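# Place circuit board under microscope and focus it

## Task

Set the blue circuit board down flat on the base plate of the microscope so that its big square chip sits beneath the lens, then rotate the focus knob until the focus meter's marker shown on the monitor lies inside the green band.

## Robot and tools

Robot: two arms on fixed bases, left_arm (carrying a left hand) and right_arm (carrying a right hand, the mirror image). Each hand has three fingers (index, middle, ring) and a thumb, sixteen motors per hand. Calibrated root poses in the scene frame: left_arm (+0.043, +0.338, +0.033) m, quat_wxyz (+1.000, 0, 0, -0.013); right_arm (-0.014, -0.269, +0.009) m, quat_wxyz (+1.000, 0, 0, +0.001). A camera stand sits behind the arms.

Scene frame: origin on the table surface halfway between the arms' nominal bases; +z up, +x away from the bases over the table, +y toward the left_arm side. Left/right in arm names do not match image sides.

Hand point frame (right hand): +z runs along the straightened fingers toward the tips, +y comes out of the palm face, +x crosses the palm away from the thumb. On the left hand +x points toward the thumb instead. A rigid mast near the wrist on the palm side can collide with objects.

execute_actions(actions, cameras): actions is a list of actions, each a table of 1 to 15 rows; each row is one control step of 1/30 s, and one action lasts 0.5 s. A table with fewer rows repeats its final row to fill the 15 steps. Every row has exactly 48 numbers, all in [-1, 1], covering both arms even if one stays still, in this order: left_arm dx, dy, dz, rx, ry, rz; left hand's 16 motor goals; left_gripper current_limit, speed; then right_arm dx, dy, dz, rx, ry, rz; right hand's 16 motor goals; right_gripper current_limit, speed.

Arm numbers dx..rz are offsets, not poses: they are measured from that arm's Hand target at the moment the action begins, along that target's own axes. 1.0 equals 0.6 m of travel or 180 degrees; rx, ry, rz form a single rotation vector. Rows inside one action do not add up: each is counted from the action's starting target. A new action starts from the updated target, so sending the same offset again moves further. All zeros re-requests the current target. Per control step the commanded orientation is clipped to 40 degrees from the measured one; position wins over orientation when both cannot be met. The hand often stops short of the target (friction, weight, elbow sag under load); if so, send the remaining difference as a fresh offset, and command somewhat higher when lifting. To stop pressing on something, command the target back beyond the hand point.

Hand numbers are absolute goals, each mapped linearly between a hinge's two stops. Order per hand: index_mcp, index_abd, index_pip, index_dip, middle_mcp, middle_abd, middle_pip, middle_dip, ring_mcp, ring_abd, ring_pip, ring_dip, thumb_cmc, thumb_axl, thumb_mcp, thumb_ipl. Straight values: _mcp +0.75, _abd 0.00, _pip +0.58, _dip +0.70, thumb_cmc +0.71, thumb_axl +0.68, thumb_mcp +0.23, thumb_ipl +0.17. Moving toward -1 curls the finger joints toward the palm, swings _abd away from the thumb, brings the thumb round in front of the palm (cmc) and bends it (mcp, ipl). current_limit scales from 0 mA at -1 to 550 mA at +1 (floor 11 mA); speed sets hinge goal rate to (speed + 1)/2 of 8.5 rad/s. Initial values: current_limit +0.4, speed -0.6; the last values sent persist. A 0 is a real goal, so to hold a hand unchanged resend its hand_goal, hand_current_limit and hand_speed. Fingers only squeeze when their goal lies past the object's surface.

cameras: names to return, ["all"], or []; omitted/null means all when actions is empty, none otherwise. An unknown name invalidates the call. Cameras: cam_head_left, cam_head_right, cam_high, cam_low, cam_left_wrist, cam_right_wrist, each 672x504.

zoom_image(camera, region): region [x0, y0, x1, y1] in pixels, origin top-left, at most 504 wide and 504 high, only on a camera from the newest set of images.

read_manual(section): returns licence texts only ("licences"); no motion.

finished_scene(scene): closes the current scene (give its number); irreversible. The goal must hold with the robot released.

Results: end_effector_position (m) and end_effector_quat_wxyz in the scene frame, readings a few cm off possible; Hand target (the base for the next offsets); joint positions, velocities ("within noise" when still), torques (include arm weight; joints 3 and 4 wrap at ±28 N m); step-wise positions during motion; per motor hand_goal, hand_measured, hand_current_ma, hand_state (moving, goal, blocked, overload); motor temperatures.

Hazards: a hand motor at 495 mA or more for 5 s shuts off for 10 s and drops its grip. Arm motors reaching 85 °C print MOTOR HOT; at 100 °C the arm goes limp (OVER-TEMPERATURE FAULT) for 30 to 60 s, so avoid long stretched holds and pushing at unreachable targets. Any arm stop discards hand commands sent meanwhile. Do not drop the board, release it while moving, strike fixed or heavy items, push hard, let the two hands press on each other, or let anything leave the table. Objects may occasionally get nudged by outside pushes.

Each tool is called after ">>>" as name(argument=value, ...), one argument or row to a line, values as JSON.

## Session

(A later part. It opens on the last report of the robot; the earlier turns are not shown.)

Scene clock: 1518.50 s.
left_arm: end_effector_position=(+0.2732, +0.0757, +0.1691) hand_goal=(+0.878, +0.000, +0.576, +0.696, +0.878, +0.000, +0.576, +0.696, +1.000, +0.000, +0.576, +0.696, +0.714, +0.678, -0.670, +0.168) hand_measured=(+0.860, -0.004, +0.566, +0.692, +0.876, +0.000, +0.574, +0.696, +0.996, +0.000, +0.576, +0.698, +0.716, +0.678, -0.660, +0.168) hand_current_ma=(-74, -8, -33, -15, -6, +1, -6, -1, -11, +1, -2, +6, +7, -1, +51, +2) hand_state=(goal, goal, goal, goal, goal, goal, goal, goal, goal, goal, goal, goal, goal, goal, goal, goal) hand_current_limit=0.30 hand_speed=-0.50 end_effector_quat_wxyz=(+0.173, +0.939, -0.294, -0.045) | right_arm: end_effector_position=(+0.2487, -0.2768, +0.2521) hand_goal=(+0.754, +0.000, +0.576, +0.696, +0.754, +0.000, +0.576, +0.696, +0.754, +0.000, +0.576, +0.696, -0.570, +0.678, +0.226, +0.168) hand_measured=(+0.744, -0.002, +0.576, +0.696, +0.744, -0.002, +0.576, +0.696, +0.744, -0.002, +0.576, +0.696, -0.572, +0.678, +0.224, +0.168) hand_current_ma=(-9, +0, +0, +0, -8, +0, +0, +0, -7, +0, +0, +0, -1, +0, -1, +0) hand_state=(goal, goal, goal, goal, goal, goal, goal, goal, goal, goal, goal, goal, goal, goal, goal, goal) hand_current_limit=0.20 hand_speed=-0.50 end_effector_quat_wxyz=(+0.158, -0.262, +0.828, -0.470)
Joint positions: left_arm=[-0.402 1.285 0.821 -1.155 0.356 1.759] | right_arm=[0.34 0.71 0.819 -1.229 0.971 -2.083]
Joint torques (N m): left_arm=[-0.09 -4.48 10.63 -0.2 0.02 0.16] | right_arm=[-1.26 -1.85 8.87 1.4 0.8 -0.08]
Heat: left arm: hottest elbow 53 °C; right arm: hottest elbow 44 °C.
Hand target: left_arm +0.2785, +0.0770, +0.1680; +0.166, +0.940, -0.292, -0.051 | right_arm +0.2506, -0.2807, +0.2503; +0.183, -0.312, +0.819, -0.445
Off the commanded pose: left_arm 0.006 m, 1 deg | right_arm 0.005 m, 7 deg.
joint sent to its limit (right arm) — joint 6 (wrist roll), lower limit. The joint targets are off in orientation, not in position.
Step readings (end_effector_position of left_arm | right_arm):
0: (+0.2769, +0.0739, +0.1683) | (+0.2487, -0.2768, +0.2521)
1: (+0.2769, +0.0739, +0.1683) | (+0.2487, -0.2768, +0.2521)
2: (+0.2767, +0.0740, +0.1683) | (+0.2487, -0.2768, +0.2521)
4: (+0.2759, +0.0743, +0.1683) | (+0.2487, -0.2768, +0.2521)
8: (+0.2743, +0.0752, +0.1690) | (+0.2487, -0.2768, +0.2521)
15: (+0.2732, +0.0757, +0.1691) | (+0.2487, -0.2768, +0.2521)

>>> execute_actions(
  actions=[
    [[0,0.0268,-0.0008,0,0,0,0.877,0,0.576,0.696,0.877,0,0.576,0.696,1,0,0.576,0.696,0.714,0.678,-0.67,0.168,0.4,-0.5,0,0,0,0,0,0,0.754,0,0.576,0.696,0.754,0,0.576,0.696,0.754,0,0.576,0.696,-0.571,0.678,0.226,0.168,0.2,-0.5]],
  ],
  cameras=["cam_left_wrist"],
)

>>> zoom_image(
  camera="cam_left_wrist",
  region=[200, 0, 500, 220],
)

Scene clock: 1524.33 s.
left_arm: end_effector_position=(+0.2690, +0.0698, +0.1708) hand_goal=(+0.878, +0.000, +0.576, +0.696, +0.878, +0.000, +0.576, +0.696, +1.000, +0.000, +0.576, +0.696, +0.714, +0.678, -0.670, +0.168) hand_measured=(+0.886, +0.006, +0.580, +0.696, +0.876, +0.000, +0.574, +0.696, +0.996, +0.000, +0.576, +0.698, +0.716, +0.678, -0.660, +0.168) hand_current_ma=(+29, +17, +11, +3, -4, +1, -6, -1, -11, +1, -2, +6, +7, -1, +51, +2) hand_state=(goal, goal, goal, goal, goal, goal, goal, goal, goal, goal, goal, goal, goal, goal, goal, goal) hand_current_limit=0.40 hand_speed=-0.50 end_effector_quat_wxyz=(+0.170, +0.940, -0.293, -0.046) | right_arm: end_effector_position=(+0.2487, -0.2768, +0.2521) hand_goal=(+0.754, +0.000, +0.576, +0.696, +0.754, +0.000, +0.576, +0.696, +0.754, +0.000, +0.576, +0.696, -0.570, +0.678, +0.226, +0.168) hand_measured=(+0.744, -0.002, +0.576, +0.696, +0.744, -0.002, +0.576, +0.696, +0.744, -0.002, +0.576, +0.696, -0.572, +0.678, +0.224, +0.168) hand_current_ma=(-9, +0, +0, +0, -8, +0, +0, +0, -7, +0, +0, +0, -1, +0, -1, +0) hand_state=(goal, goal, goal, goal, goal, goal, goal, goal, goal, goal, goal, goal, goal, goal, goal, goal) hand_current_limit=0.20 hand_speed=-0.50 end_effector_quat_wxyz=(+0.158, -0.262, +0.828, -0.470)
Joint positions: left_arm=[-0.427 1.277 0.821 -1.156 0.352 1.729] | right_arm=[0.34 0.71 0.819 -1.229 0.971 -2.083]
Joint torques (N m): left_arm=[-1.61 -5.13 10.8 -0.25 0.29 -0.02] | right_arm=[-1.03 -1.9 8.81 1.37 0.81 -0.08]
Heat: left arm: hottest elbow 54 °C; right arm: hottest elbow 44 °C.
Hand target: left_arm +0.2700, +0.0648, +0.1740; +0.167, +0.940, -0.292, -0.051 | right_arm +0.2506, -0.2807, +0.2503; +0.183, -0.312, +0.819, -0.445
Off the commanded pose: left_arm 0.006 m, 1 deg | right_arm 0.005 m, 7 deg.
joint sent to its limit (right arm) — joint 6 (wrist roll), lower limit. The joint targets are off in orientation, not in position.
Step readings (end_effector_position of left_arm | right_arm):
0: (+0.2732, +0.0757, +0.1691) | (+0.2487, -0.2768, +0.2521)
1: (+0.2732, +0.0757, +0.1691) | (+0.2487, -0.2768, +0.2521)
2: (+0.2732, +0.0757, +0.1693) | (+0.2487, -0.2768, +0.2521)
4: (+0.2727, +0.0752, +0.1695) | (+0.2487, -0.2768, +0.2521)
8: (+0.2696, +0.0715, +0.1705) | (+0.2487, -0.2768, +0.2521)
15: (+0.2688, +0.0698, +0.1709) | (+0.2487, -0.2768, +0.2521)
Images, in order (width x height): cam_left_wrist 672x504.

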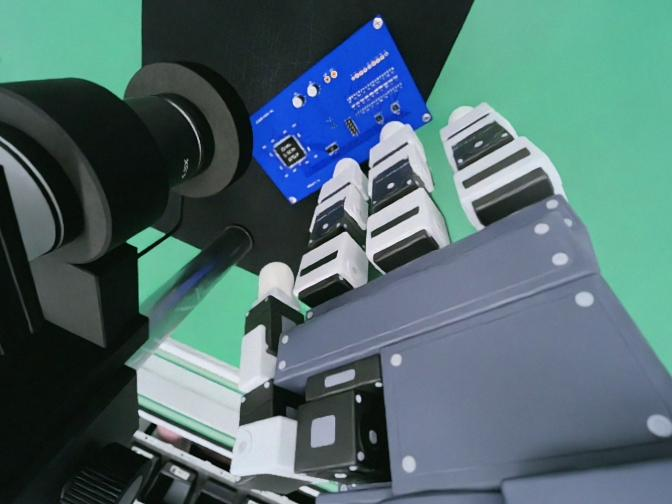

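Scaled by 1.680.

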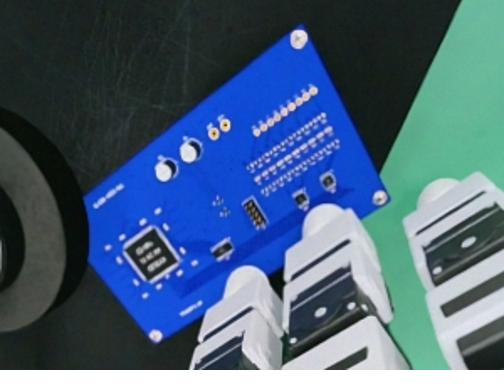

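>>> execute_actions(
  actions=[
    [[0,0.024,0.007,0,0,0,0.877,0,0.576,0.696,0.877,0,0.576,0.696,1,0,0.576,0.696,0.714,0.678,-0.67,0.168,0.4,-0.5,0,0,0,0,0,0,0.754,0,0.576,0.696,0.754,0,0.576,0.696,0.754,0,0.576,0.696,-0.571,0.678,0.226,0.168,0.2,-0.5]],
  ],
  cameras=["cam_left_wrist"],
)

>>> zoom_image(
  camera="cam_left_wrist",
  region=[200, 0, 500, 220],
)

Scene clock: 1530.13 s.
left_arm: end_effector_position=(+0.2600, +0.0579, +0.1718) hand_goal=(+0.878, +0.000, +0.576, +0.696, +0.878, +0.000, +0.576, +0.696, +1.000, +0.000, +0.576, +0.696, +0.714, +0.678, -0.670, +0.168) hand_measured=(+0.894, +0.008, +0.584, +0.700, +0.876, +0.000, +0.574, +0.696, +0.996, +0.000, +0.576, +0.698, +0.716, +0.678, -0.660, +0.168) hand_current_ma=(+59, +25, +26, +10, -4, +1, -6, -1, -10, +1, -2, +6, +7, -1, +51, +2) hand_state=(goal, goal, goal, goal, goal, goal, goal, goal, goal, goal, goal, goal, goal, goal, goal, goal) hand_current_limit=0.40 hand_speed=-0.50 end_effector_quat_wxyz=(+0.167, +0.940, -0.292, -0.051) | right_arm: end_effector_position=(+0.2487, -0.2768, +0.2521) hand_goal=(+0.754, +0.000, +0.576, +0.696, +0.754, +0.000, +0.576, +0.696, +0.754, +0.000, +0.576, +0.696, -0.570, +0.678, +0.226, +0.168) hand_measured=(+0.744, -0.002, +0.576, +0.696, +0.744, -0.002, +0.576, +0.696, +0.744, -0.002, +0.576, +0.696, -0.572, +0.678, +0.224, +0.168) hand_current_ma=(-9, +0, +0, +0, -8, +0, +0, +0, -7, +0, +0, +0, -1, +0, -1, +0) hand_state=(goal, goal, goal, goal, goal, goal, goal, goal, goal, goal, goal, goal, goal, goal, goal, goal) hand_current_limit=0.20 hand_speed=-0.50 end_effector_quat_wxyz=(+0.158, -0.262, +0.828, -0.470)
Joint positions: left_arm=[-0.475 1.271 0.821 -1.156 0.349 1.679] | right_arm=[0.34 0.71 0.819 -1.229 0.971 -2.083]
Joint torques (N m): left_arm=[-1.67 -5.48 10.45 0.27 0.46 0] | right_arm=[-1.2 -1.85 8.88 1.4 0.79 -0.08]
Motor temperatures (°C): left_arm=[21 24 55 22 25 24] | right_arm=[22 24 44 22 27 24]
Heat: left arm: hottest elbow 55 °C; right arm: hottest elbow 44 °C.
Hand target: left_arm +0.2615, +0.0524, +0.1750; +0.167, +0.940, -0.292, -0.051 | right_arm +0.2506, -0.2807, +0.2503; +0.183, -0.312, +0.819, -0.445
Off the commanded pose: left_arm 0.007 m, 0 deg | right_arm 0.005 m, 7 deg.
joint sent to its limit (right arm) — joint 6 (wrist roll), lower limit. The joint targets are off in orientation, not in position.
Step readings (end_effector_position of left_arm | right_arm):
0: (+0.2690, +0.0698, +0.1708) | (+0.2487, -0.2768, +0.2521)
1: (+0.2690, +0.0697, +0.1708) | (+0.2487, -0.2768, +0.2521)
2: (+0.2687, +0.0692, +0.1709) | (+0.2487, -0.2768, +0.2521)
4: (+0.2668, +0.0667, +0.1713) | (+0.2487, -0.2768, +0.2521)
8: (+0.2605, +0.0600, +0.1716) | (+0.2487, -0.2768, +0.2521)
15: (+0.2598, +0.0580, +0.1718) | (+0.2487, -0.2768, +0.2521)
Images, in order (width x height): cam_left_wrist 672x504.

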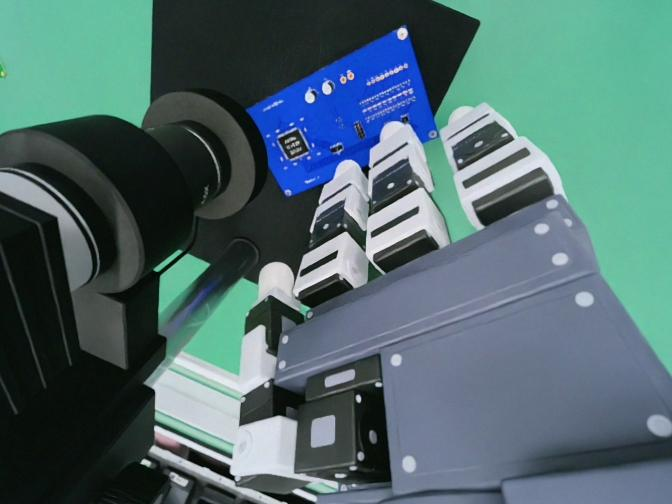

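Scaled by 1.680.

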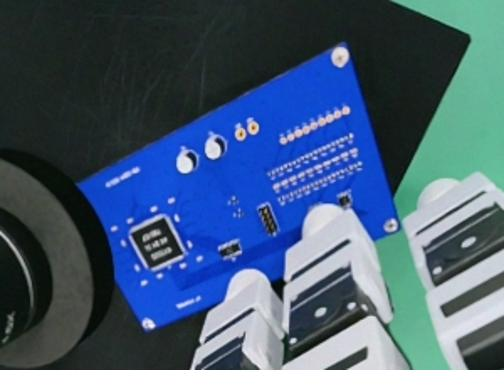

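>>> execute_actions(
  actions=[
    [[-0.0183,-0.0356,-0.0485,0,0.0235,0.00855,0.877,0,0.576,0.696,0.877,0,0.576,0.696,1,0,0.576,0.696,0.714,0.678,-0.67,0.168,0.4,-0.5,0,0,0,0,0,0,0.754,0,0.576,0.696,0.754,0,0.576,0.696,0.754,0,0.576,0.696,-0.571,0.678,0.226,0.168,0.2,-0.5]],
  ],
  cameras=["cam_left_wrist","cam_head_left","cam_high"],
)

>>> zoom_image(
  camera="cam_left_wrist",
  region=[200, 0, 500, 220],
)

>>> zoom_image(
  camera="cam_head_left",
  region=[270, 150, 440, 280],
)

Scene clock: 1547.23 s.
left_arm: end_effector_position=(+0.2697, +0.0803, +0.1952) hand_goal=(+0.878, +0.000, +0.576, +0.696, +0.878, +0.000, +0.576, +0.696, +1.000, +0.000, +0.576, +0.696, +0.714, +0.678, -0.670, +0.168) hand_measured=(+0.882, +0.002, +0.578, +0.698, +0.878, +0.000, +0.574, +0.696, +0.998, +0.000, +0.576, +0.698, +0.716, +0.678, -0.660, +0.168) hand_current_ma=(+11, +7, +9, +8, -2, +1, -6, -1, -8, +0, -2, +6, +7, -1, +51, +2) hand_state=(goal, goal, goal, goal, goal, goal, goal, goal, goal, goal, goal, goal, goal, goal, goal, goal) hand_current_limit=0.40 hand_speed=-0.50 end_effector_quat_wxyz=(+0.178, +0.938, -0.299, -0.011) | right_arm: end_effector_position=(+0.2487, -0.2768, +0.2521) hand_goal=(+0.754, +0.000, +0.576, +0.696, +0.754, +0.000, +0.576, +0.696, +0.754, +0.000, +0.576, +0.696, -0.570, +0.678, +0.226, +0.168) hand_measured=(+0.744, -0.002, +0.576, +0.696, +0.744, -0.002, +0.576, +0.696, +0.744, -0.002, +0.576, +0.696, -0.572, +0.678, +0.224, +0.168) hand_current_ma=(-9, +0, +0, +0, -8, +0, +0, +0, -7, +0, +0, +0, -1, +0, -1, +0) hand_state=(goal, goal, goal, goal, goal, goal, goal, goal, goal, goal, goal, goal, goal, goal, goal, goal) hand_current_limit=0.20 hand_speed=-0.50 end_effector_quat_wxyz=(+0.158, -0.262, +0.828, -0.470)
Joint positions: left_arm=[-0.393 1.197 0.821 -1.175 0.357 1.766] | right_arm=[0.34 0.71 0.819 -1.229 0.971 -2.083]
Joint torques (N m): left_arm=[0.15 -5.07 9.69 0.2 0.54 0.24] | right_arm=[-1.2 -2.02 8.83 1.46 0.8 -0.08]
Motor temperatures (°C): left_arm=[21 24 56 22 25 24] | right_arm=[22 24 44 22 27 24]
Heat: left arm: hottest elbow 56 °C; right arm: hottest elbow 44 °C.
Hand target: left_arm +0.2695, +0.0834, +0.1950; +0.178, +0.938, -0.298, -0.015 | right_arm +0.2506, -0.2807, +0.2503; +0.183, -0.312, +0.819, -0.445
Off the commanded pose: left_arm 0.003 m, 0 deg | right_arm 0.005 m, 7 deg.
joint sent to its limit (right arm) — joint 6 (wrist roll), lower limit. The joint targets are off in orientation, not in position.
Step readings (end_effector_position of left_arm | right_arm):
0: (+0.2601, +0.0579, +0.1718) | (+0.2487, -0.2768, +0.2521)
1: (+0.2601, +0.0579, +0.1719) | (+0.2487, -0.2768, +0.2521)
2: (+0.2604, +0.0584, +0.1727) | (+0.2487, -0.2768, +0.2521)
4: (+0.2618, +0.0616, +0.1768) | (+0.2487, -0.2768, +0.2521)
8: (+0.2700, +0.0732, +0.1893) | (+0.2487, -0.2768, +0.2521)
15: (+0.2710, +0.0799, +0.1951) | (+0.2487, -0.2768, +0.2521)
Images, in order (width x height): cam_head_left 672x504, cam_high 672x504, cam_left_wrist 672x504.

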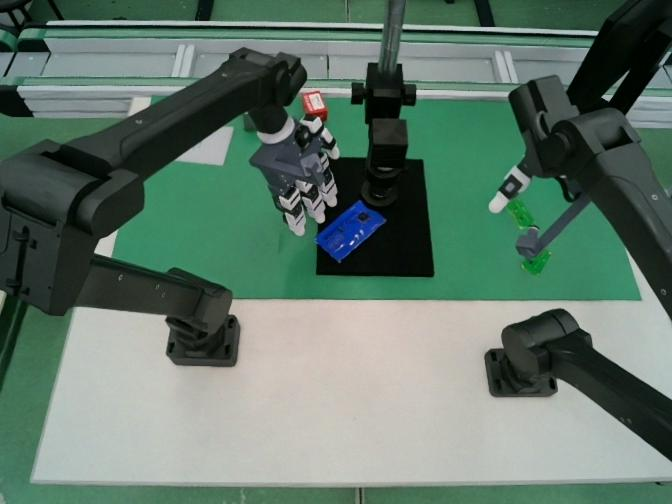

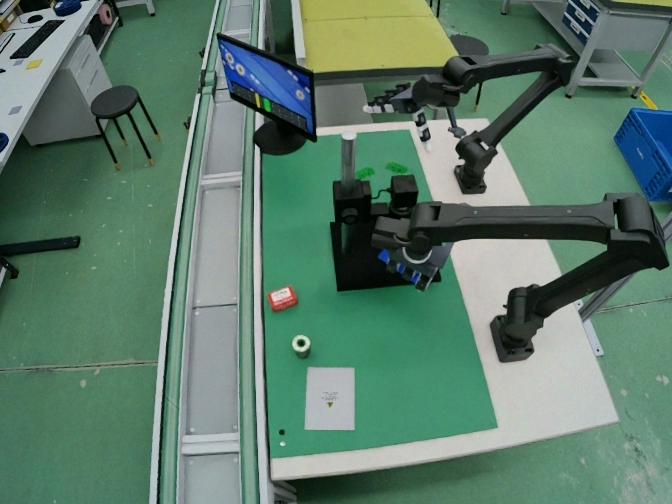

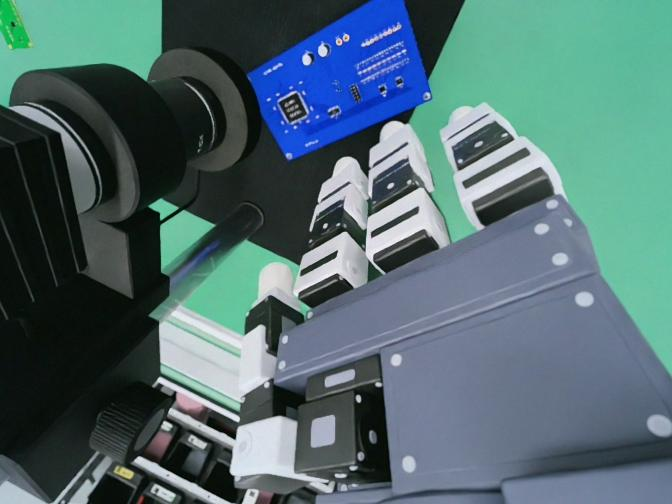

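Scaled by 1.680.

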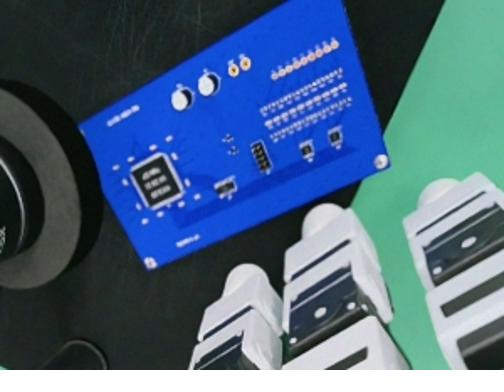

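Scaled by 2.965.

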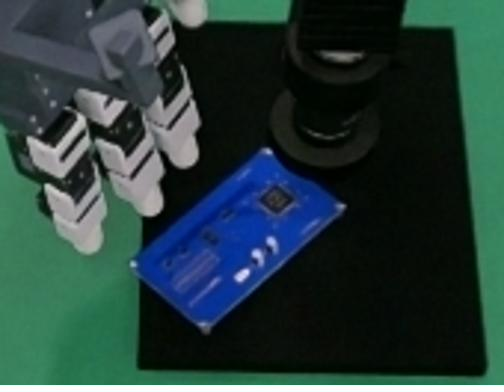

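>>> execute_actions(
  actions=[
    [[-0.0202,-0.0158,0.012,0.0063,0.0276,-0.0755,0.877,0,0.576,0.696,0.877,0,0.576,0.696,1,0,0.576,0.696,0.714,0.678,-0.67,0.168,0.4,-0.5,0,0,0,0,0,0,0.754,0,0.576,0.696,0.754,0,0.576,0.696,0.754,0,0.576,0.696,-0.571,0.678,0.226,0.168,0.2,-0.5]],
  ],
  cameras=["cam_left_wrist"],
)

>>> zoom_image(
  camera="cam_left_wrist",
  region=[200, 0, 500, 220],
)

Scene clock: 1587.97 s.
left_arm: end_effector_position=(+0.2662, +0.0927, +0.1901) hand_goal=(+0.878, +0.000, +0.576, +0.696, +0.878, +0.000, +0.576, +0.696, +1.000, +0.000, +0.576, +0.696, +0.714, +0.678, -0.670, +0.168) hand_measured=(+0.882, +0.002, +0.578, +0.698, +0.878, +0.000, +0.574, +0.696, +0.998, +0.000, +0.576, +0.698, +0.716, +0.678, -0.660, +0.168) hand_current_ma=(+10, +6, +8, +8, -2, +1, -6, -1, -8, +0, -2, +6, +7, -1, +51, +2) hand_state=(goal, goal, goal, goal, goal, goal, goal, goal, goal, goal, goal, goal, goal, goal, goal, goal) hand_current_limit=0.40 hand_speed=-0.50 end_effector_quat_wxyz=(+0.180, +0.966, -0.185, +0.009) | right_arm: end_effector_position=(+0.2487, -0.2768, +0.2521) hand_goal=(+0.754, +0.000, +0.576, +0.696, +0.754, +0.000, +0.576, +0.696, +0.754, +0.000, +0.576, +0.696, -0.570, +0.678, +0.226, +0.168) hand_measured=(+0.744, -0.002, +0.576, +0.696, +0.744, -0.002, +0.576, +0.696, +0.744, -0.002, +0.576, +0.696, -0.572, +0.678, +0.224, +0.168) hand_current_ma=(-9, +0, +0, +0, -8, +0, +0, +0, -7, +0, +0, +0, -1, +0, -1, +0) hand_state=(goal, goal, goal, goal, goal, goal, goal, goal, goal, goal, goal, goal, goal, goal, goal, goal) hand_current_limit=0.20 hand_speed=-0.50 end_effector_quat_wxyz=(+0.158, -0.262, +0.828, -0.470)
Joint positions: left_arm=[-0.375 1.063 0.707 -1.119 0.349 1.531] | right_arm=[0.34 0.71 0.819 -1.229 0.971 -2.083]
Joint torques (N m): left_arm=[-0.32 -4.07 8.34 1.39 0.35 -0.02] | right_arm=[-1.26 -1.96 8.83 1.42 0.82 -0.08]
Motor temperatures (°C): left_arm=[21 24 55 22 25 24] | right_arm=[22 24 44 22 27 24]
Heat: left arm: hottest elbow 55 °C; right arm: hottest elbow 44 °C.
Hand target: left_arm +0.2639, +0.0950, +0.1840; +0.178, +0.968, -0.178, +0.008 | right_arm +0.2506, -0.2807, +0.2503; +0.183, -0.312, +0.819, -0.445
Off the commanded pose: left_arm 0.007 m, 1 deg | right_arm 0.005 m, 7 deg.
joint sent to its limit (right arm) — joint 6 (wrist roll), lower limit. The joint targets are off in orientation, not in position.
Step readings (end_effector_position of left_arm | right_arm):
0: (+0.2696, +0.0803, +0.1952) | (+0.2487, -0.2768, +0.2521)
1: (+0.2698, +0.0804, +0.1953) | (+0.2487, -0.2768, +0.2521)
2: (+0.2703, +0.0808, +0.1949) | (+0.2487, -0.2768, +0.2521)
4: (+0.2684, +0.0835, +0.1925) | (+0.2487, -0.2768, +0.2521)
8: (+0.2586, +0.0924, +0.1885) | (+0.2487, -0.2768, +0.2521)
15: (+0.2628, +0.0931, +0.1901) | (+0.2487, -0.2768, +0.2521)
Images, in order (width x height): cam_left_wrist 672x504.

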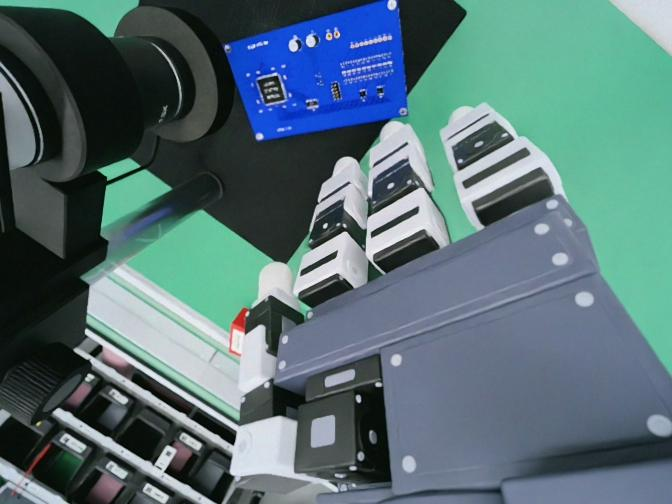

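Scaled by 1.680.

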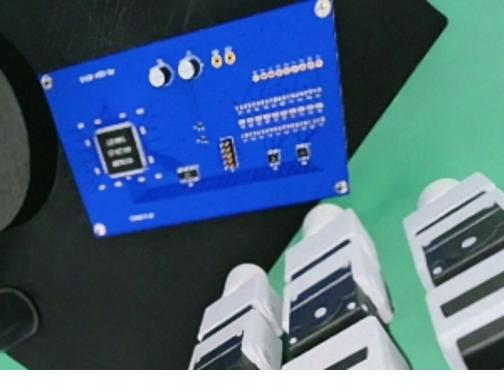

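>>> execute_actions(
  actions=[
    [[-0.0024,-0.0103,0.0281,0,0,0,0.877,0,0.576,0.696,0.877,0,0.576,0.696,1,0,0.576,0.696,0.714,0.678,-0.67,0.168,0.4,-0.5,0,0,0,0,0,0,0.754,0,0.576,0.696,0.754,0,0.576,0.696,0.754,0,0.576,0.696,-0.571,0.678,0.226,0.168,0.2,-0.5]],
  ],
  cameras=["cam_left_wrist"],
)

>>> zoom_image(
  camera="cam_left_wrist",
  region=[200, 0, 500, 220],
)

Scene clock: 1604.50 s.
left_arm: end_effector_position=(+0.2650, +0.0934, +0.1757) hand_goal=(+0.878, +0.000, +0.576, +0.696, +0.878, +0.000, +0.576, +0.696, +1.000, +0.000, +0.576, +0.696, +0.714, +0.678, -0.670, +0.168) hand_measured=(+0.882, +0.002, +0.578, +0.698, +0.878, +0.000, +0.574, +0.696, +0.998, +0.000, +0.576, +0.698, +0.716, +0.678, -0.660, +0.168) hand_current_ma=(+10, +6, +8, +8, -2, +1, -6, -1, -8, +0, -2, +6, +7, -1, +51, +2) hand_state=(goal, goal, goal, goal, goal, goal, goal, goal, goal, goal, goal, goal, goal, goal, goal, goal) hand_current_limit=0.40 hand_speed=-0.50 end_effector_quat_wxyz=(+0.181, +0.966, -0.185, +0.016) | right_arm: end_effector_position=(+0.2487, -0.2768, +0.2521) hand_goal=(+0.754, +0.000, +0.576, +0.696, +0.754, +0.000, +0.576, +0.696, +0.754, +0.000, +0.576, +0.696, -0.570, +0.678, +0.226, +0.168) hand_measured=(+0.744, -0.002, +0.576, +0.696, +0.744, -0.002, +0.576, +0.696, +0.744, -0.002, +0.576, +0.696, -0.572, +0.678, +0.224, +0.168) hand_current_ma=(-9, +0, +0, +0, -8, +0, +0, +0, -7, +0, +0, +0, -1, +0, -1, +0) hand_state=(goal, goal, goal, goal, goal, goal, goal, goal, goal, goal, goal, goal, goal, goal, goal, goal) hand_current_limit=0.20 hand_speed=-0.50 end_effector_quat_wxyz=(+0.158, -0.262, +0.828, -0.470)
Joint positions: left_arm=[-0.375 1.066 0.668 -1.059 0.348 1.529] | right_arm=[0.34 0.71 0.819 -1.229 0.971 -2.083]
Joint torques (N m): left_arm=[-0.38 -2.55 8.49 1.5 0.37 0.01] | right_arm=[-1.49 -1.96 8.84 1.37 0.81 -0.07]
Heat: left arm: hottest elbow 53 °C; right arm: hottest elbow 44 °C.
Hand target: left_arm +0.2639, +0.0950, +0.1661; +0.178, +0.968, -0.178, +0.008 | right_arm +0.2506, -0.2807, +0.2503; +0.183, -0.312, +0.819, -0.445
Off the commanded pose: left_arm 0.010 m, 1 deg | right_arm 0.005 m, 7 deg.
joint sent to its limit (right arm) — joint 6 (wrist roll), lower limit. The joint targets are off in orientation, not in position.
Step readings (end_effector_position of left_arm | right_arm):
0: (+0.2662, +0.0927, +0.1901) | (+0.2487, -0.2768, +0.2521)
1: (+0.2662, +0.0927, +0.1900) | (+0.2487, -0.2768, +0.2521)
2: (+0.2665, +0.0926, +0.1892) | (+0.2487, -0.2768, +0.2521)
4: (+0.2667, +0.0926, +0.1855) | (+0.2487, -0.2768, +0.2521)
8: (+0.2638, +0.0939, +0.1779) | (+0.2487, -0.2768, +0.2521)
15: (+0.2647, +0.0935, +0.1756) | (+0.2487, -0.2768, +0.2521)
Images, in order (width x height): cam_left_wrist 672x504.

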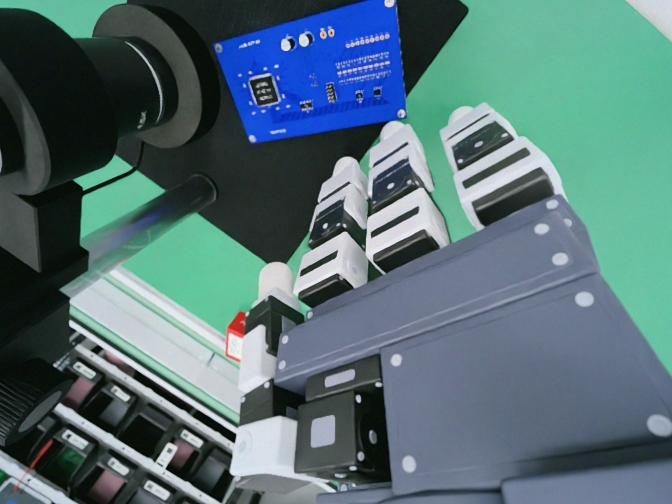

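Scaled by 1.680.

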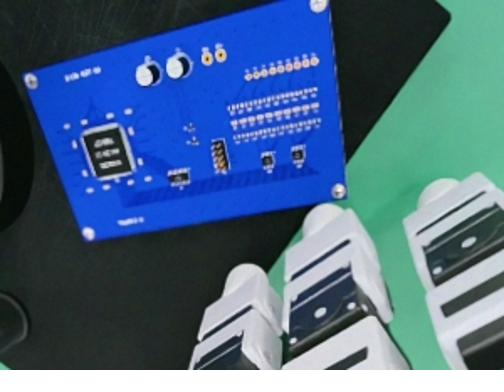

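>>> execute_actions(
  actions=[
    [[-0.0006,0.009,0.0139,0,0,0,0.877,0,0.576,0.696,0.877,0,0.576,0.696,1,0,0.576,0.696,0.714,0.678,-0.67,0.168,0.4,-0.5,0,0,0,0,0,0,0.754,0,0.576,0.696,0.754,0,0.576,0.696,0.754,0,0.576,0.696,-0.571,0.678,0.226,0.168,0.2,-0.5]],
  ],
  cameras=["cam_left_wrist"],
)

>>> zoom_image(
  camera="cam_left_wrist",
  region=[200, 0, 500, 220],
)

Scene clock: 1609.77 s.
left_arm: end_effector_position=(+0.2660, +0.0885, +0.1702) hand_goal=(+0.878, +0.000, +0.576, +0.696, +0.878, +0.000, +0.576, +0.696, +1.000, +0.000, +0.576, +0.696, +0.714, +0.678, -0.670, +0.168) hand_measured=(+0.882, +0.002, +0.578, +0.698, +0.878, +0.000, +0.574, +0.696, +0.998, +0.000, +0.576, +0.698, +0.716, +0.678, -0.660, +0.168) hand_current_ma=(+10, +6, +8, +8, -2, +1, -6, -1, -8, +0, -2, +6, +7, -1, +51, +2) hand_state=(goal, goal, goal, goal, goal, goal, goal, goal, goal, goal, goal, goal, goal, goal, goal, goal) hand_current_limit=0.40 hand_speed=-0.50 end_effector_quat_wxyz=(+0.181, +0.967, -0.179, +0.017) | right_arm: end_effector_position=(+0.2487, -0.2768, +0.2521) hand_goal=(+0.754, +0.000, +0.576, +0.696, +0.754, +0.000, +0.576, +0.696, +0.754, +0.000, +0.576, +0.696, -0.570, +0.678, +0.226, +0.168) hand_measured=(+0.744, -0.002, +0.576, +0.696, +0.744, -0.002, +0.576, +0.696, +0.744, -0.002, +0.576, +0.696, -0.572, +0.678, +0.224, +0.168) hand_current_ma=(-9, +0, +0, +0, -8, +0, +0, +0, -7, +0, +0, +0, -1, +0, -1, +0) hand_state=(goal, goal, goal, goal, goal, goal, goal, goal, goal, goal, goal, goal, goal, goal, goal, goal) hand_current_limit=0.20 hand_speed=-0.50 end_effector_quat_wxyz=(+0.158, -0.262, +0.828, -0.470)
Joint positions: left_arm=[-0.393 1.075 0.657 -1.029 0.346 1.497] | right_arm=[0.34 0.71 0.819 -1.229 0.971 -2.083]
Joint torques (N m): left_arm=[-1.44 -2.55 8.39 1.47 0.36 -0.01] | right_arm=[-1.08 -2.08 8.83 1.37 0.8 -0.09]
Heat: left arm: hottest elbow 52 °C; right arm: hottest elbow 44 °C.
Hand target: left_arm +0.2614, +0.0876, +0.1601; +0.178, +0.968, -0.177, +0.008 | right_arm +0.2506, -0.2807, +0.2503; +0.183, -0.312, +0.819, -0.445
Off the commanded pose: left_arm 0.011 m, 1 deg | right_arm 0.005 m, 7 deg.
joint sent to its limit (right arm) — joint 6 (wrist roll), lower limit. The joint targets are off in orientation, not in position.
Step readings (end_effector_position of left_arm | right_arm):
0: (+0.2651, +0.0934, +0.1757) | (+0.2487, -0.2768, +0.2521)
1: (+0.2652, +0.0934, +0.1757) | (+0.2487, -0.2768, +0.2521)
2: (+0.2657, +0.0933, +0.1755) | (+0.2487, -0.2768, +0.2521)
4: (+0.2667, +0.0922, +0.1746) | (+0.2487, -0.2768, +0.2521)
8: (+0.2657, +0.0899, +0.1716) | (+0.2487, -0.2768, +0.2521)
15: (+0.2655, +0.0886, +0.1702) | (+0.2487, -0.2768, +0.2521)
Images, in order (width x height): cam_left_wrist 672x504.

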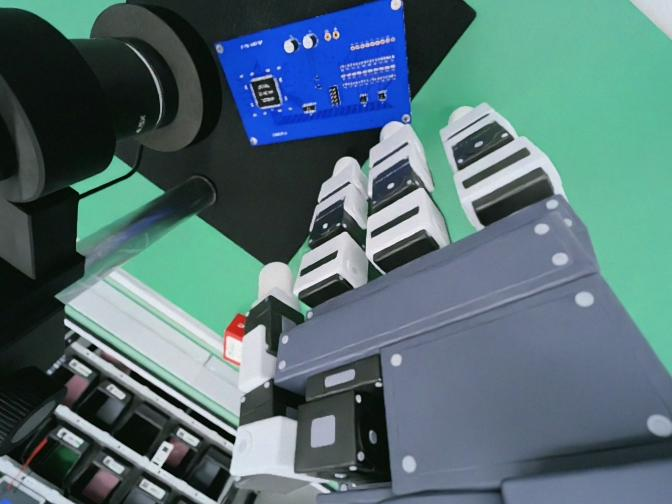

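Scaled by 1.680.

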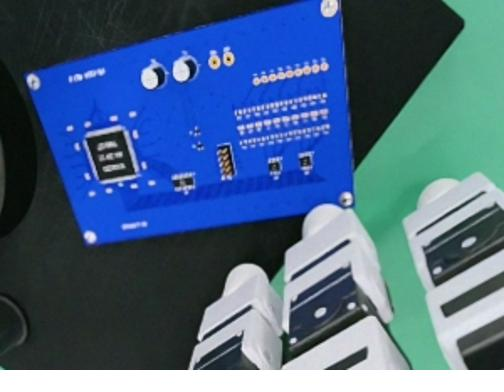

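>>> execute_actions(
  actions=[
    [[0,0.0171,0.0115,0,0,0,0.877,0,0.576,0.696,0.877,0,0.576,0.696,1,0,0.576,0.696,0.714,0.678,-0.67,0.168,0.4,-0.5,0,0,0,0,0,0,0.754,0,0.576,0.696,0.754,0,0.576,0.696,0.754,0,0.576,0.696,-0.571,0.678,0.226,0.168,0.2,-0.5]],
  ],
  cameras=["cam_left_wrist"],
)

>>> zoom_image(
  camera="cam_left_wrist",
  region=[200, 0, 500, 220],
)

Scene clock: 1614.47 s.
left_arm: end_effector_position=(+0.2632, +0.0758, +0.1697) hand_goal=(+0.878, +0.000, +0.576, +0.696, +0.878, +0.000, +0.576, +0.696, +1.000, +0.000, +0.576, +0.696, +0.714, +0.678, -0.670, +0.168) hand_measured=(+0.880, +0.002, +0.578, +0.698, +0.878, +0.000, +0.574, +0.696, +0.998, +0.000, +0.576, +0.698, +0.716, +0.678, -0.660, +0.168) hand_current_ma=(+9, +6, +8, +8, -2, +1, -6, -1, -8, +0, -2, +6, +7, -1, +51, +2) hand_state=(goal, goal, goal, goal, goal, goal, goal, goal, goal, goal, goal, goal, goal, goal, goal, goal) hand_current_limit=0.40 hand_speed=-0.50 end_effector_quat_wxyz=(+0.182, +0.966, -0.180, +0.020) | right_arm: end_effector_position=(+0.2487, -0.2768, +0.2521) hand_goal=(+0.754, +0.000, +0.576, +0.696, +0.754, +0.000, +0.576, +0.696, +0.754, +0.000, +0.576, +0.696, -0.570, +0.678, +0.226, +0.168) hand_measured=(+0.744, -0.002, +0.576, +0.696, +0.744, -0.002, +0.576, +0.696, +0.744, -0.002, +0.576, +0.696, -0.572, +0.678, +0.224, +0.168) hand_current_ma=(-9, +0, +0, +0, -8, +0, +0, +0, -7, +0, +0, +0, -1, +0, -1, +0) hand_state=(goal, goal, goal, goal, goal, goal, goal, goal, goal, goal, goal, goal, goal, goal, goal, goal) hand_current_limit=0.20 hand_speed=-0.50 end_effector_quat_wxyz=(+0.158, -0.262, +0.828, -0.470)
Joint positions: left_arm=[-0.44 1.08 0.657 -1.003 0.34 1.449] | right_arm=[0.34 0.71 0.819 -1.229 0.971 -2.083]
Joint torques (N m): left_arm=[-1.2 -2.61 7.99 1.73 0.34 0.04] | right_arm=[-1.26 -2.02 8.81 1.46 0.82 -0.07]
Heat: left arm: hottest elbow 52 °C; right arm: hottest elbow 44 °C.
Hand target: left_arm +0.2574, +0.0761, +0.1572; +0.178, +0.968, -0.178, +0.008 | right_arm +0.2506, -0.2807, +0.2503; +0.183, -0.312, +0.819, -0.445
Off the commanded pose: left_arm 0.014 m, 1 deg | right_arm 0.005 m, 7 deg.
joint sent to its limit (right arm) — joint 6 (wrist roll), lower limit. The joint targets are off in orientation, not in position.
Step readings (end_effector_position of left_arm | right_arm):
0: (+0.2660, +0.0885, +0.1702) | (+0.2487, -0.2768, +0.2521)
1: (+0.2661, +0.0884, +0.1702) | (+0.2487, -0.2768, +0.2521)
2: (+0.2663, +0.0879, +0.1700) | (+0.2487, -0.2768, +0.2521)
4: (+0.2656, +0.0848, +0.1700) | (+0.2487, -0.2768, +0.2521)
8: (+0.2624, +0.0780, +0.1700) | (+0.2487, -0.2768, +0.2521)
15: (+0.2629, +0.0761, +0.1697) | (+0.2487, -0.2768, +0.2521)
Images, in order (width x height): cam_left_wrist 672x504.

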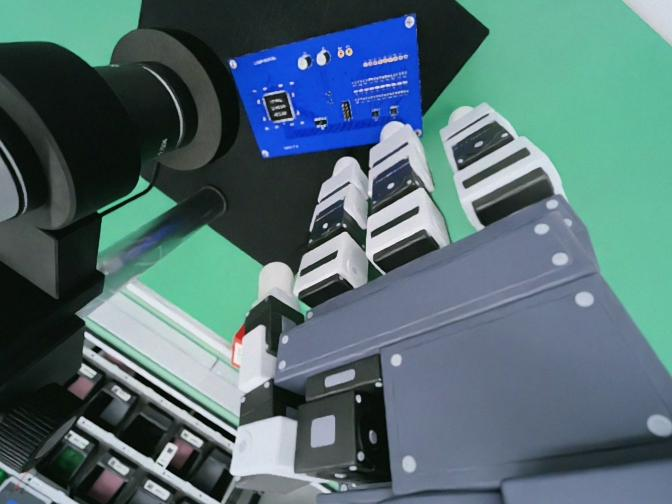

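Scaled by 1.680.

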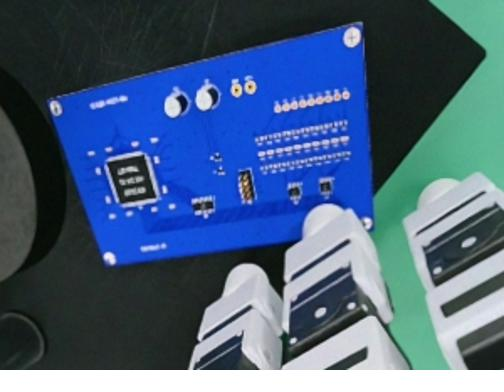

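>>> execute_actions(
  actions=[
    [[0,-0.0328,-0.009,0,0,0,0.877,0,0.576,0.696,0.877,0,0.576,0.696,1,0,0.576,0.696,0.714,0.678,-0.67,0.168,0.4,-0.5,0,0,0,0,0,0,0.754,0,0.576,0.696,0.754,0,0.576,0.696,0.754,0,0.576,0.696,-0.571,0.678,0.226,0.168,0.2,-0.5]],
    [[0,-0.0035,0.0095,0,0,0,0.877,0,0.576,0.696,0.877,0,0.576,0.696,1,0,0.576,0.696,0.714,0.678,-0.67,0.168,0.4,-0.5,0,0,0,0,0,0,0.754,0,0.576,0.696,0.754,0,0.576,0.696,0.754,0,0.576,0.696,-0.571,0.678,0.226,0.168,0.2,-0.5]],
  ],
  cameras=["cam_left_wrist"],
)

>>> zoom_image(
  camera="cam_left_wrist",
  region=[280, 60, 480, 210],
)

Scene clock: 1623.67 s.
left_arm: end_effector_position=(+0.2692, +0.0906, +0.1630) hand_goal=(+0.878, +0.000, +0.576, +0.696, +0.878, +0.000, +0.576, +0.696, +1.000, +0.000, +0.576, +0.696, +0.714, +0.678, -0.670, +0.168) hand_measured=(+0.880, +0.002, +0.578, +0.698, +0.878, +0.004, +0.574, +0.696, +0.998, +0.000, +0.576, +0.698, +0.716, +0.678, -0.660, +0.168) hand_current_ma=(+8, +6, +8, +8, +0, +8, -4, -1, -8, +0, -2, +6, +7, -1, +51, +2) hand_state=(goal, goal, goal, goal, goal, goal, goal, goal, goal, goal, goal, goal, goal, goal, goal, goal) hand_current_limit=0.40 hand_speed=-0.50 end_effector_quat_wxyz=(+0.182, +0.967, -0.179, +0.019) | right_arm: end_effector_position=(+0.2487, -0.2768, +0.2521) hand_goal=(+0.754, +0.000, +0.576, +0.696, +0.754, +0.000, +0.576, +0.696, +0.754, +0.000, +0.576, +0.696, -0.570, +0.678, +0.226, +0.168) hand_measured=(+0.744, -0.002, +0.576, +0.696, +0.744, -0.002, +0.576, +0.696, +0.744, -0.002, +0.576, +0.696, -0.572, +0.678, +0.224, +0.168) hand_current_ma=(-9, +0, +0, +0, -8, +0, +0, +0, -7, +0, +0, +0, -1, +0, -1, +0) hand_state=(goal, goal, goal, goal, goal, goal, goal, goal, goal, goal, goal, goal, goal, goal, goal, goal) hand_current_limit=0.20 hand_speed=-0.50 end_effector_quat_wxyz=(+0.158, -0.262, +0.828, -0.470)
Joint positions: left_arm=[-0.38 1.09 0.646 -1.002 0.347 1.509] | right_arm=[0.34 0.71 0.819 -1.229 0.971 -2.083]
Joint torques (N m): left_arm=[0.21 -2.43 7.77 1.5 0.44 0.25] | right_arm=[-1.38 -1.79 8.88 1.37 0.81 -0.1]
Heat: left arm: hottest elbow 51 °C; right arm: hottest elbow 44 °C.
Hand target: left_arm +0.2651, +0.0951, +0.1494; +0.178, +0.968, -0.177, +0.008 | right_arm +0.2506, -0.2807, +0.2503; +0.183, -0.312, +0.819, -0.445
Off the commanded pose: left_arm 0.015 m, 1 deg | right_arm 0.005 m, 7 deg.
joint sent to its limit (right arm) — joint 6 (wrist roll), lower limit. The joint targets are off in orientation, not in position.
Step readings (end_effector_position of left_arm | right_arm):
0: (+0.2634, +0.0758, +0.1698) | (+0.2487, -0.2768, +0.2521)
1: (+0.2634, +0.0758, +0.1696) | (+0.2487, -0.2768, +0.2521)
2: (+0.2632, +0.0762, +0.1693) | (+0.2487, -0.2768, +0.2521)
4: (+0.2642, +0.0783, +0.1693) | (+0.2487, -0.2768, +0.2521)
8: (+0.2697, +0.0862, +0.1680) | (+0.2487, -0.2768, +0.2521)
15: (+0.2709, +0.0896, +0.1663) | (+0.2487, -0.2768, +0.2521)
16: (+0.2708, +0.0896, +0.1663) | (+0.2487, -0.2768, +0.2521)
17: (+0.2708, +0.0897, +0.1662) | (+0.2487, -0.2768, +0.2521)
19: (+0.2704, +0.0899, +0.1653) | (+0.2487, -0.2768, +0.2521)
23: (+0.2692, +0.0905, +0.1630) | (+0.2487, -0.2768, +0.2521)
30: (+0.2692, +0.0906, +0.1630) | (+0.2487, -0.2768, +0.2521)
Images, in order (width x height): cam_left_wrist 672x504.

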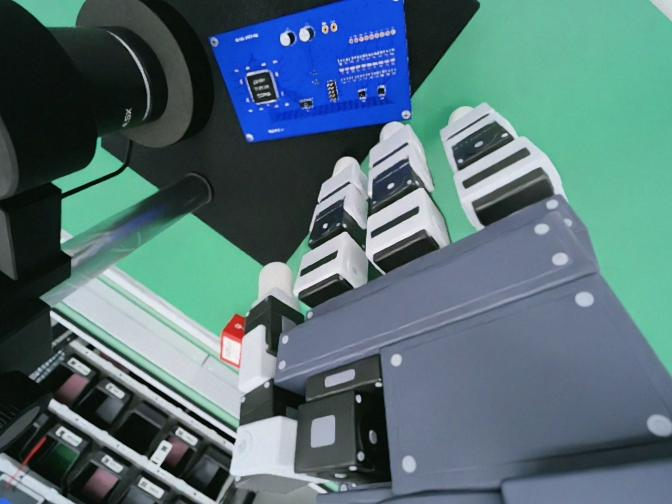

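Scaled by 2.520.

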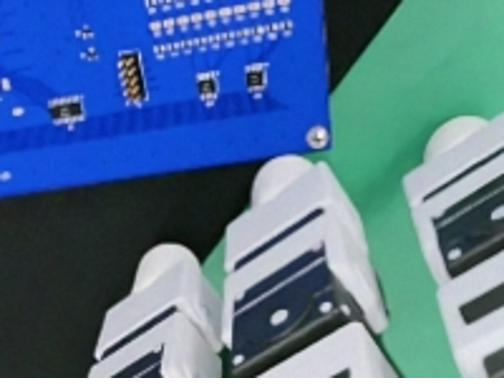

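>>> execute_actions(
  actions=[
    [[-0.0024,-0.0103,0.0281,0,0,0,0.877,0,0.576,0.696,0.877,0,0.576,0.696,1,0,0.576,0.696,0.714,0.678,-0.67,0.168,0.4,-0.5,0,0,0,0,0,0,0.754,0,0.576,0.696,0.754,0,0.576,0.696,0.754,0,0.576,0.696,-0.571,0.678,0.226,0.168,0.2,-0.5]],
  ],
  cameras=["cam_left_wrist","cam_head_left"],
)

Scene clock: 1652.30 s.
left_arm: end_effector_position=(+0.2734, +0.0901, +0.1622) hand_goal=(+0.878, +0.000, +0.576, +0.696, +0.878, +0.000, +0.576, +0.696, +1.000, +0.000, +0.576, +0.696, +0.714, +0.678, -0.670, +0.168) hand_measured=(+0.880, +0.002, +0.578, +0.698, +0.878, -0.064, +0.574, +0.690, +0.998, +0.000, +0.576, +0.698, +0.716, +0.678, -0.660, +0.168) hand_current_ma=(+8, +6, +8, +8, +3, -232, -4, -19, -8, +0, -2, +6, +7, -1, +51, +2) hand_state=(goal, goal, goal, goal, goal, blocked, goal, goal, goal, goal, goal, goal, goal, goal, goal, goal) hand_current_limit=0.40 hand_speed=-0.50 end_effector_quat_wxyz=(+0.187, +0.966, -0.178, +0.030) | right_arm: end_effector_position=(+0.2487, -0.2768, +0.2521) hand_goal=(+0.754, +0.000, +0.576, +0.696, +0.754, +0.000, +0.576, +0.696, +0.754, +0.000, +0.576, +0.696, -0.570, +0.678, +0.226, +0.168) hand_measured=(+0.744, -0.002, +0.576, +0.696, +0.744, -0.002, +0.576, +0.696, +0.744, -0.002, +0.576, +0.696, -0.572, +0.678, +0.224, +0.168) hand_current_ma=(-9, +0, +0, +0, -8, +0, +0, +0, -7, +0, +0, +0, -1, +0, -1, +0) hand_state=(goal, goal, goal, goal, goal, goal, goal, goal, goal, goal, goal, goal, goal, goal, goal, goal) hand_current_limit=0.20 hand_speed=-0.50 end_effector_quat_wxyz=(+0.158, -0.262, +0.828, -0.470)
Joint positions: left_arm=[-0.374 1.091 0.638 -0.972 0.354 1.509] | right_arm=[0.34 0.71 0.819 -1.229 0.971 -2.083]
Joint torques (N m): left_arm=[-0.21 -0.56 5.9 2.62 0.15 0.24] | right_arm=[-1.26 -1.9 8.87 1.46 0.82 -0.07]
Motor temperatures (°C): left_arm=[21 24 50 22 25 24] | right_arm=[22 24 44 22 27 24]
Heat: left arm: hottest elbow 50 °C; right arm: hottest elbow 44 °C.
Hand target: left_arm +0.2649, +0.0952, +0.1313; +0.178, +0.968, -0.178, +0.008 | right_arm +0.2506, -0.2807, +0.2503; +0.183, -0.312, +0.819, -0.445
Off the commanded pose: left_arm 0.032 m, 3 deg | right_arm 0.005 m, 7 deg.
joint sent to its limit (right arm) — joint 6 (wrist roll), lower limit. The joint targets are off in orientation, not in position.
Step readings (end_effector_position of left_arm | right_arm):
0: (+0.2692, +0.0906, +0.1630) | (+0.2487, -0.2768, +0.2521)
1: (+0.2692, +0.0906, +0.1629) | (+0.2487, -0.2768, +0.2521)
2: (+0.2692, +0.0905, +0.1624) | (+0.2487, -0.2768, +0.2521)
4: (+0.2704, +0.0903, +0.1621) | (+0.2487, -0.2768, +0.2521)
8: (+0.2726, +0.0903, +0.1622) | (+0.2487, -0.2768, +0.2521)
15: (+0.2733, +0.0902, +0.1622) | (+0.2487, -0.2768, +0.2521)
Images, in order (width x height): cam_head_left 672x504, cam_left_wrist 672x504.

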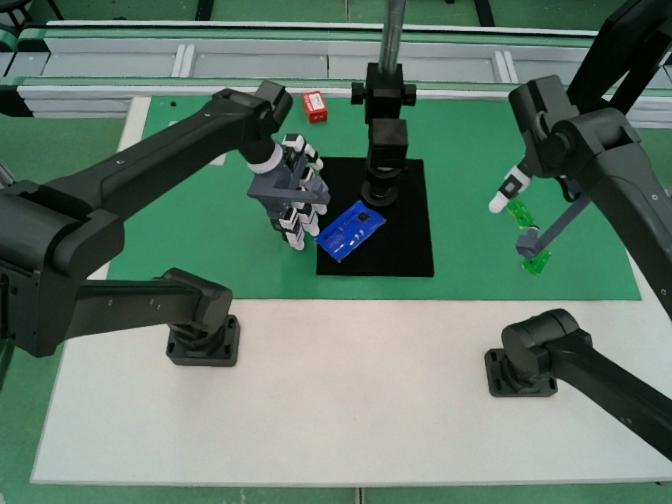

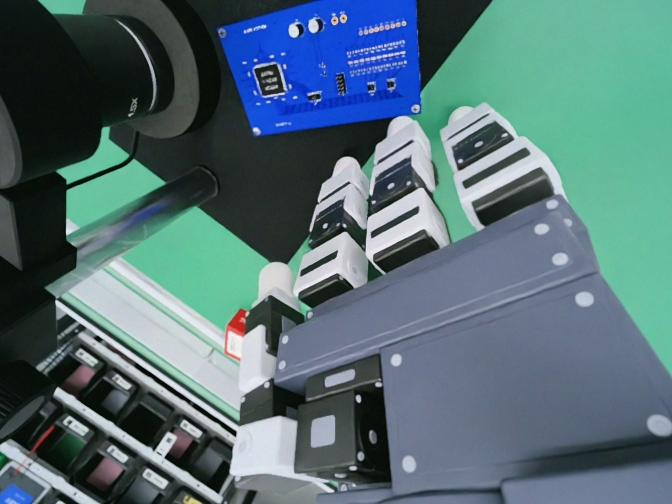

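>>> execute_actions(
  actions=[
    [[0.003,0.0439,-0.023,0,0,0,0.877,0,0.576,0.696,0.877,0,0.576,0.696,1,0,0.576,0.696,0.714,0.678,-0.67,0.168,0.4,-0.5,0,0,0,0,0,0,0.754,0,0.576,0.696,0.754,0,0.576,0.696,0.754,0,0.576,0.696,-0.571,0.678,0.226,0.168,0.2,-0.5]],
  ],
  cameras=["cam_left_wrist","cam_head_left"],
)

>>> zoom_image(
  camera="cam_head_left",
  region=[270, 150, 440, 280],
)

Scene clock: 1657.40 s.
left_arm: end_effector_position=(+0.2665, +0.0799, +0.1637) hand_goal=(+0.878, +0.000, +0.576, +0.696, +0.878, +0.000, +0.576, +0.696, +1.000, +0.000, +0.576, +0.696, +0.714, +0.678, -0.670, +0.168) hand_measured=(+0.880, +0.002, +0.578, +0.698, +0.922, -0.030, +0.596, +0.704, +0.998, +0.000, +0.576, +0.698, +0.716, +0.678, -0.660, +0.168) hand_current_ma=(+8, +6, +7, +8, +194, -104, +78, +26, -8, +0, -2, +6, +7, -1, +51, +2) hand_state=(goal, goal, goal, goal, blocked, blocked, blocked, goal, goal, goal, goal, goal, goal, goal, goal, goal) hand_current_limit=0.40 hand_speed=-0.50 end_effector_quat_wxyz=(+0.182, +0.967, -0.175, +0.028) | right_arm: end_effector_position=(+0.2487, -0.2768, +0.2521) hand_goal=(+0.754, +0.000, +0.576, +0.696, +0.754, +0.000, +0.576, +0.696, +0.754, +0.000, +0.576, +0.696, -0.570, +0.678, +0.226, +0.168) hand_measured=(+0.744, -0.002, +0.576, +0.696, +0.744, -0.002, +0.576, +0.696, +0.744, -0.002, +0.576, +0.696, -0.572, +0.678, +0.224, +0.168) hand_current_ma=(-9, +0, +0, +0, -8, +0, +0, +0, -7, +0, +0, +0, -1, +0, -1, +0) hand_state=(goal, goal, goal, goal, goal, goal, goal, goal, goal, goal, goal, goal, goal, goal, goal, goal) hand_current_limit=0.20 hand_speed=-0.50 end_effector_quat_wxyz=(+0.158, -0.262, +0.828, -0.470)
Joint positions: left_arm=[-0.426 1.078 0.638 -0.973 0.336 1.451] | right_arm=[0.34 0.71 0.819 -1.229 0.971 -2.083]
Joint torques (N m): left_arm=[-2.26 -1.9 9.05 0.84 0.49 0.03] | right_arm=[-1.38 -2.02 8.85 1.35 0.81 -0.08]
Heat: left arm: hottest elbow 49 °C; right arm: hottest elbow 44 °C.
Hand target: left_arm +0.2580, +0.0763, +0.1534; +0.178, +0.968, -0.178, +0.008 | right_arm +0.2506, -0.2807, +0.2503; +0.183, -0.312, +0.819, -0.445
Off the commanded pose: left_arm 0.014 m, 2 deg | right_arm 0.005 m, 7 deg.
joint sent to its limit (right arm) — joint 6 (wrist roll), lower limit. The joint targets are off in orientation, not in position.
Step readings (end_effector_position of left_arm | right_arm):
0: (+0.2734, +0.0901, +0.1622) | (+0.2487, -0.2768, +0.2521)
1: (+0.2734, +0.0901, +0.1622) | (+0.2487, -0.2768, +0.2521)
2: (+0.2733, +0.0900, +0.1623) | (+0.2487, -0.2768, +0.2521)
4: (+0.2723, +0.0884, +0.1626) | (+0.2487, -0.2768, +0.2521)
8: (+0.2667, +0.0820, +0.1637) | (+0.2487, -0.2768, +0.2521)
15: (+0.2660, +0.0800, +0.1637) | (+0.2487, -0.2768, +0.2521)
Images, in order (width x height): cam_head_left 672x504, cam_left_wrist 672x504.

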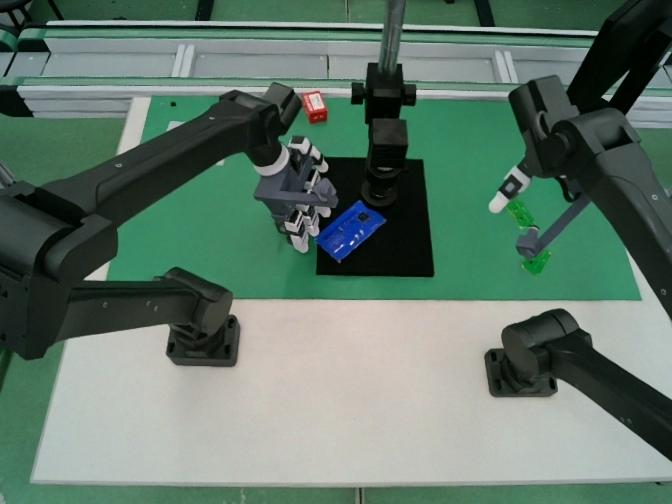

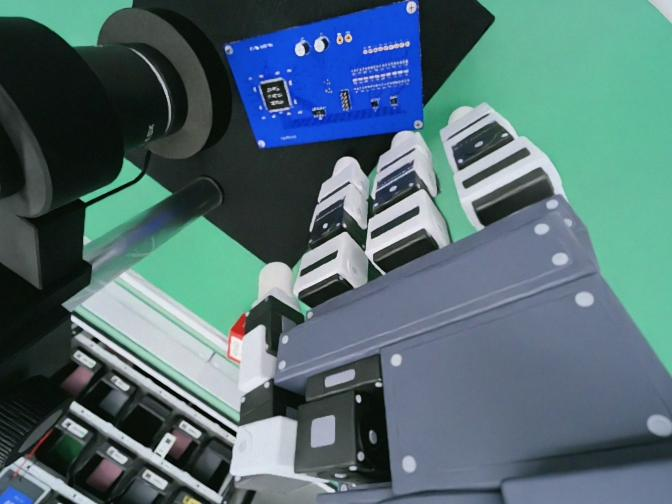

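Scaled by 2.965.

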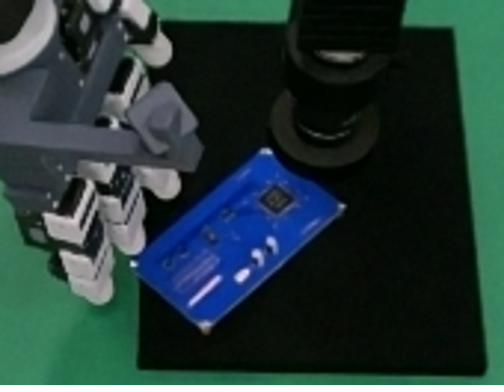

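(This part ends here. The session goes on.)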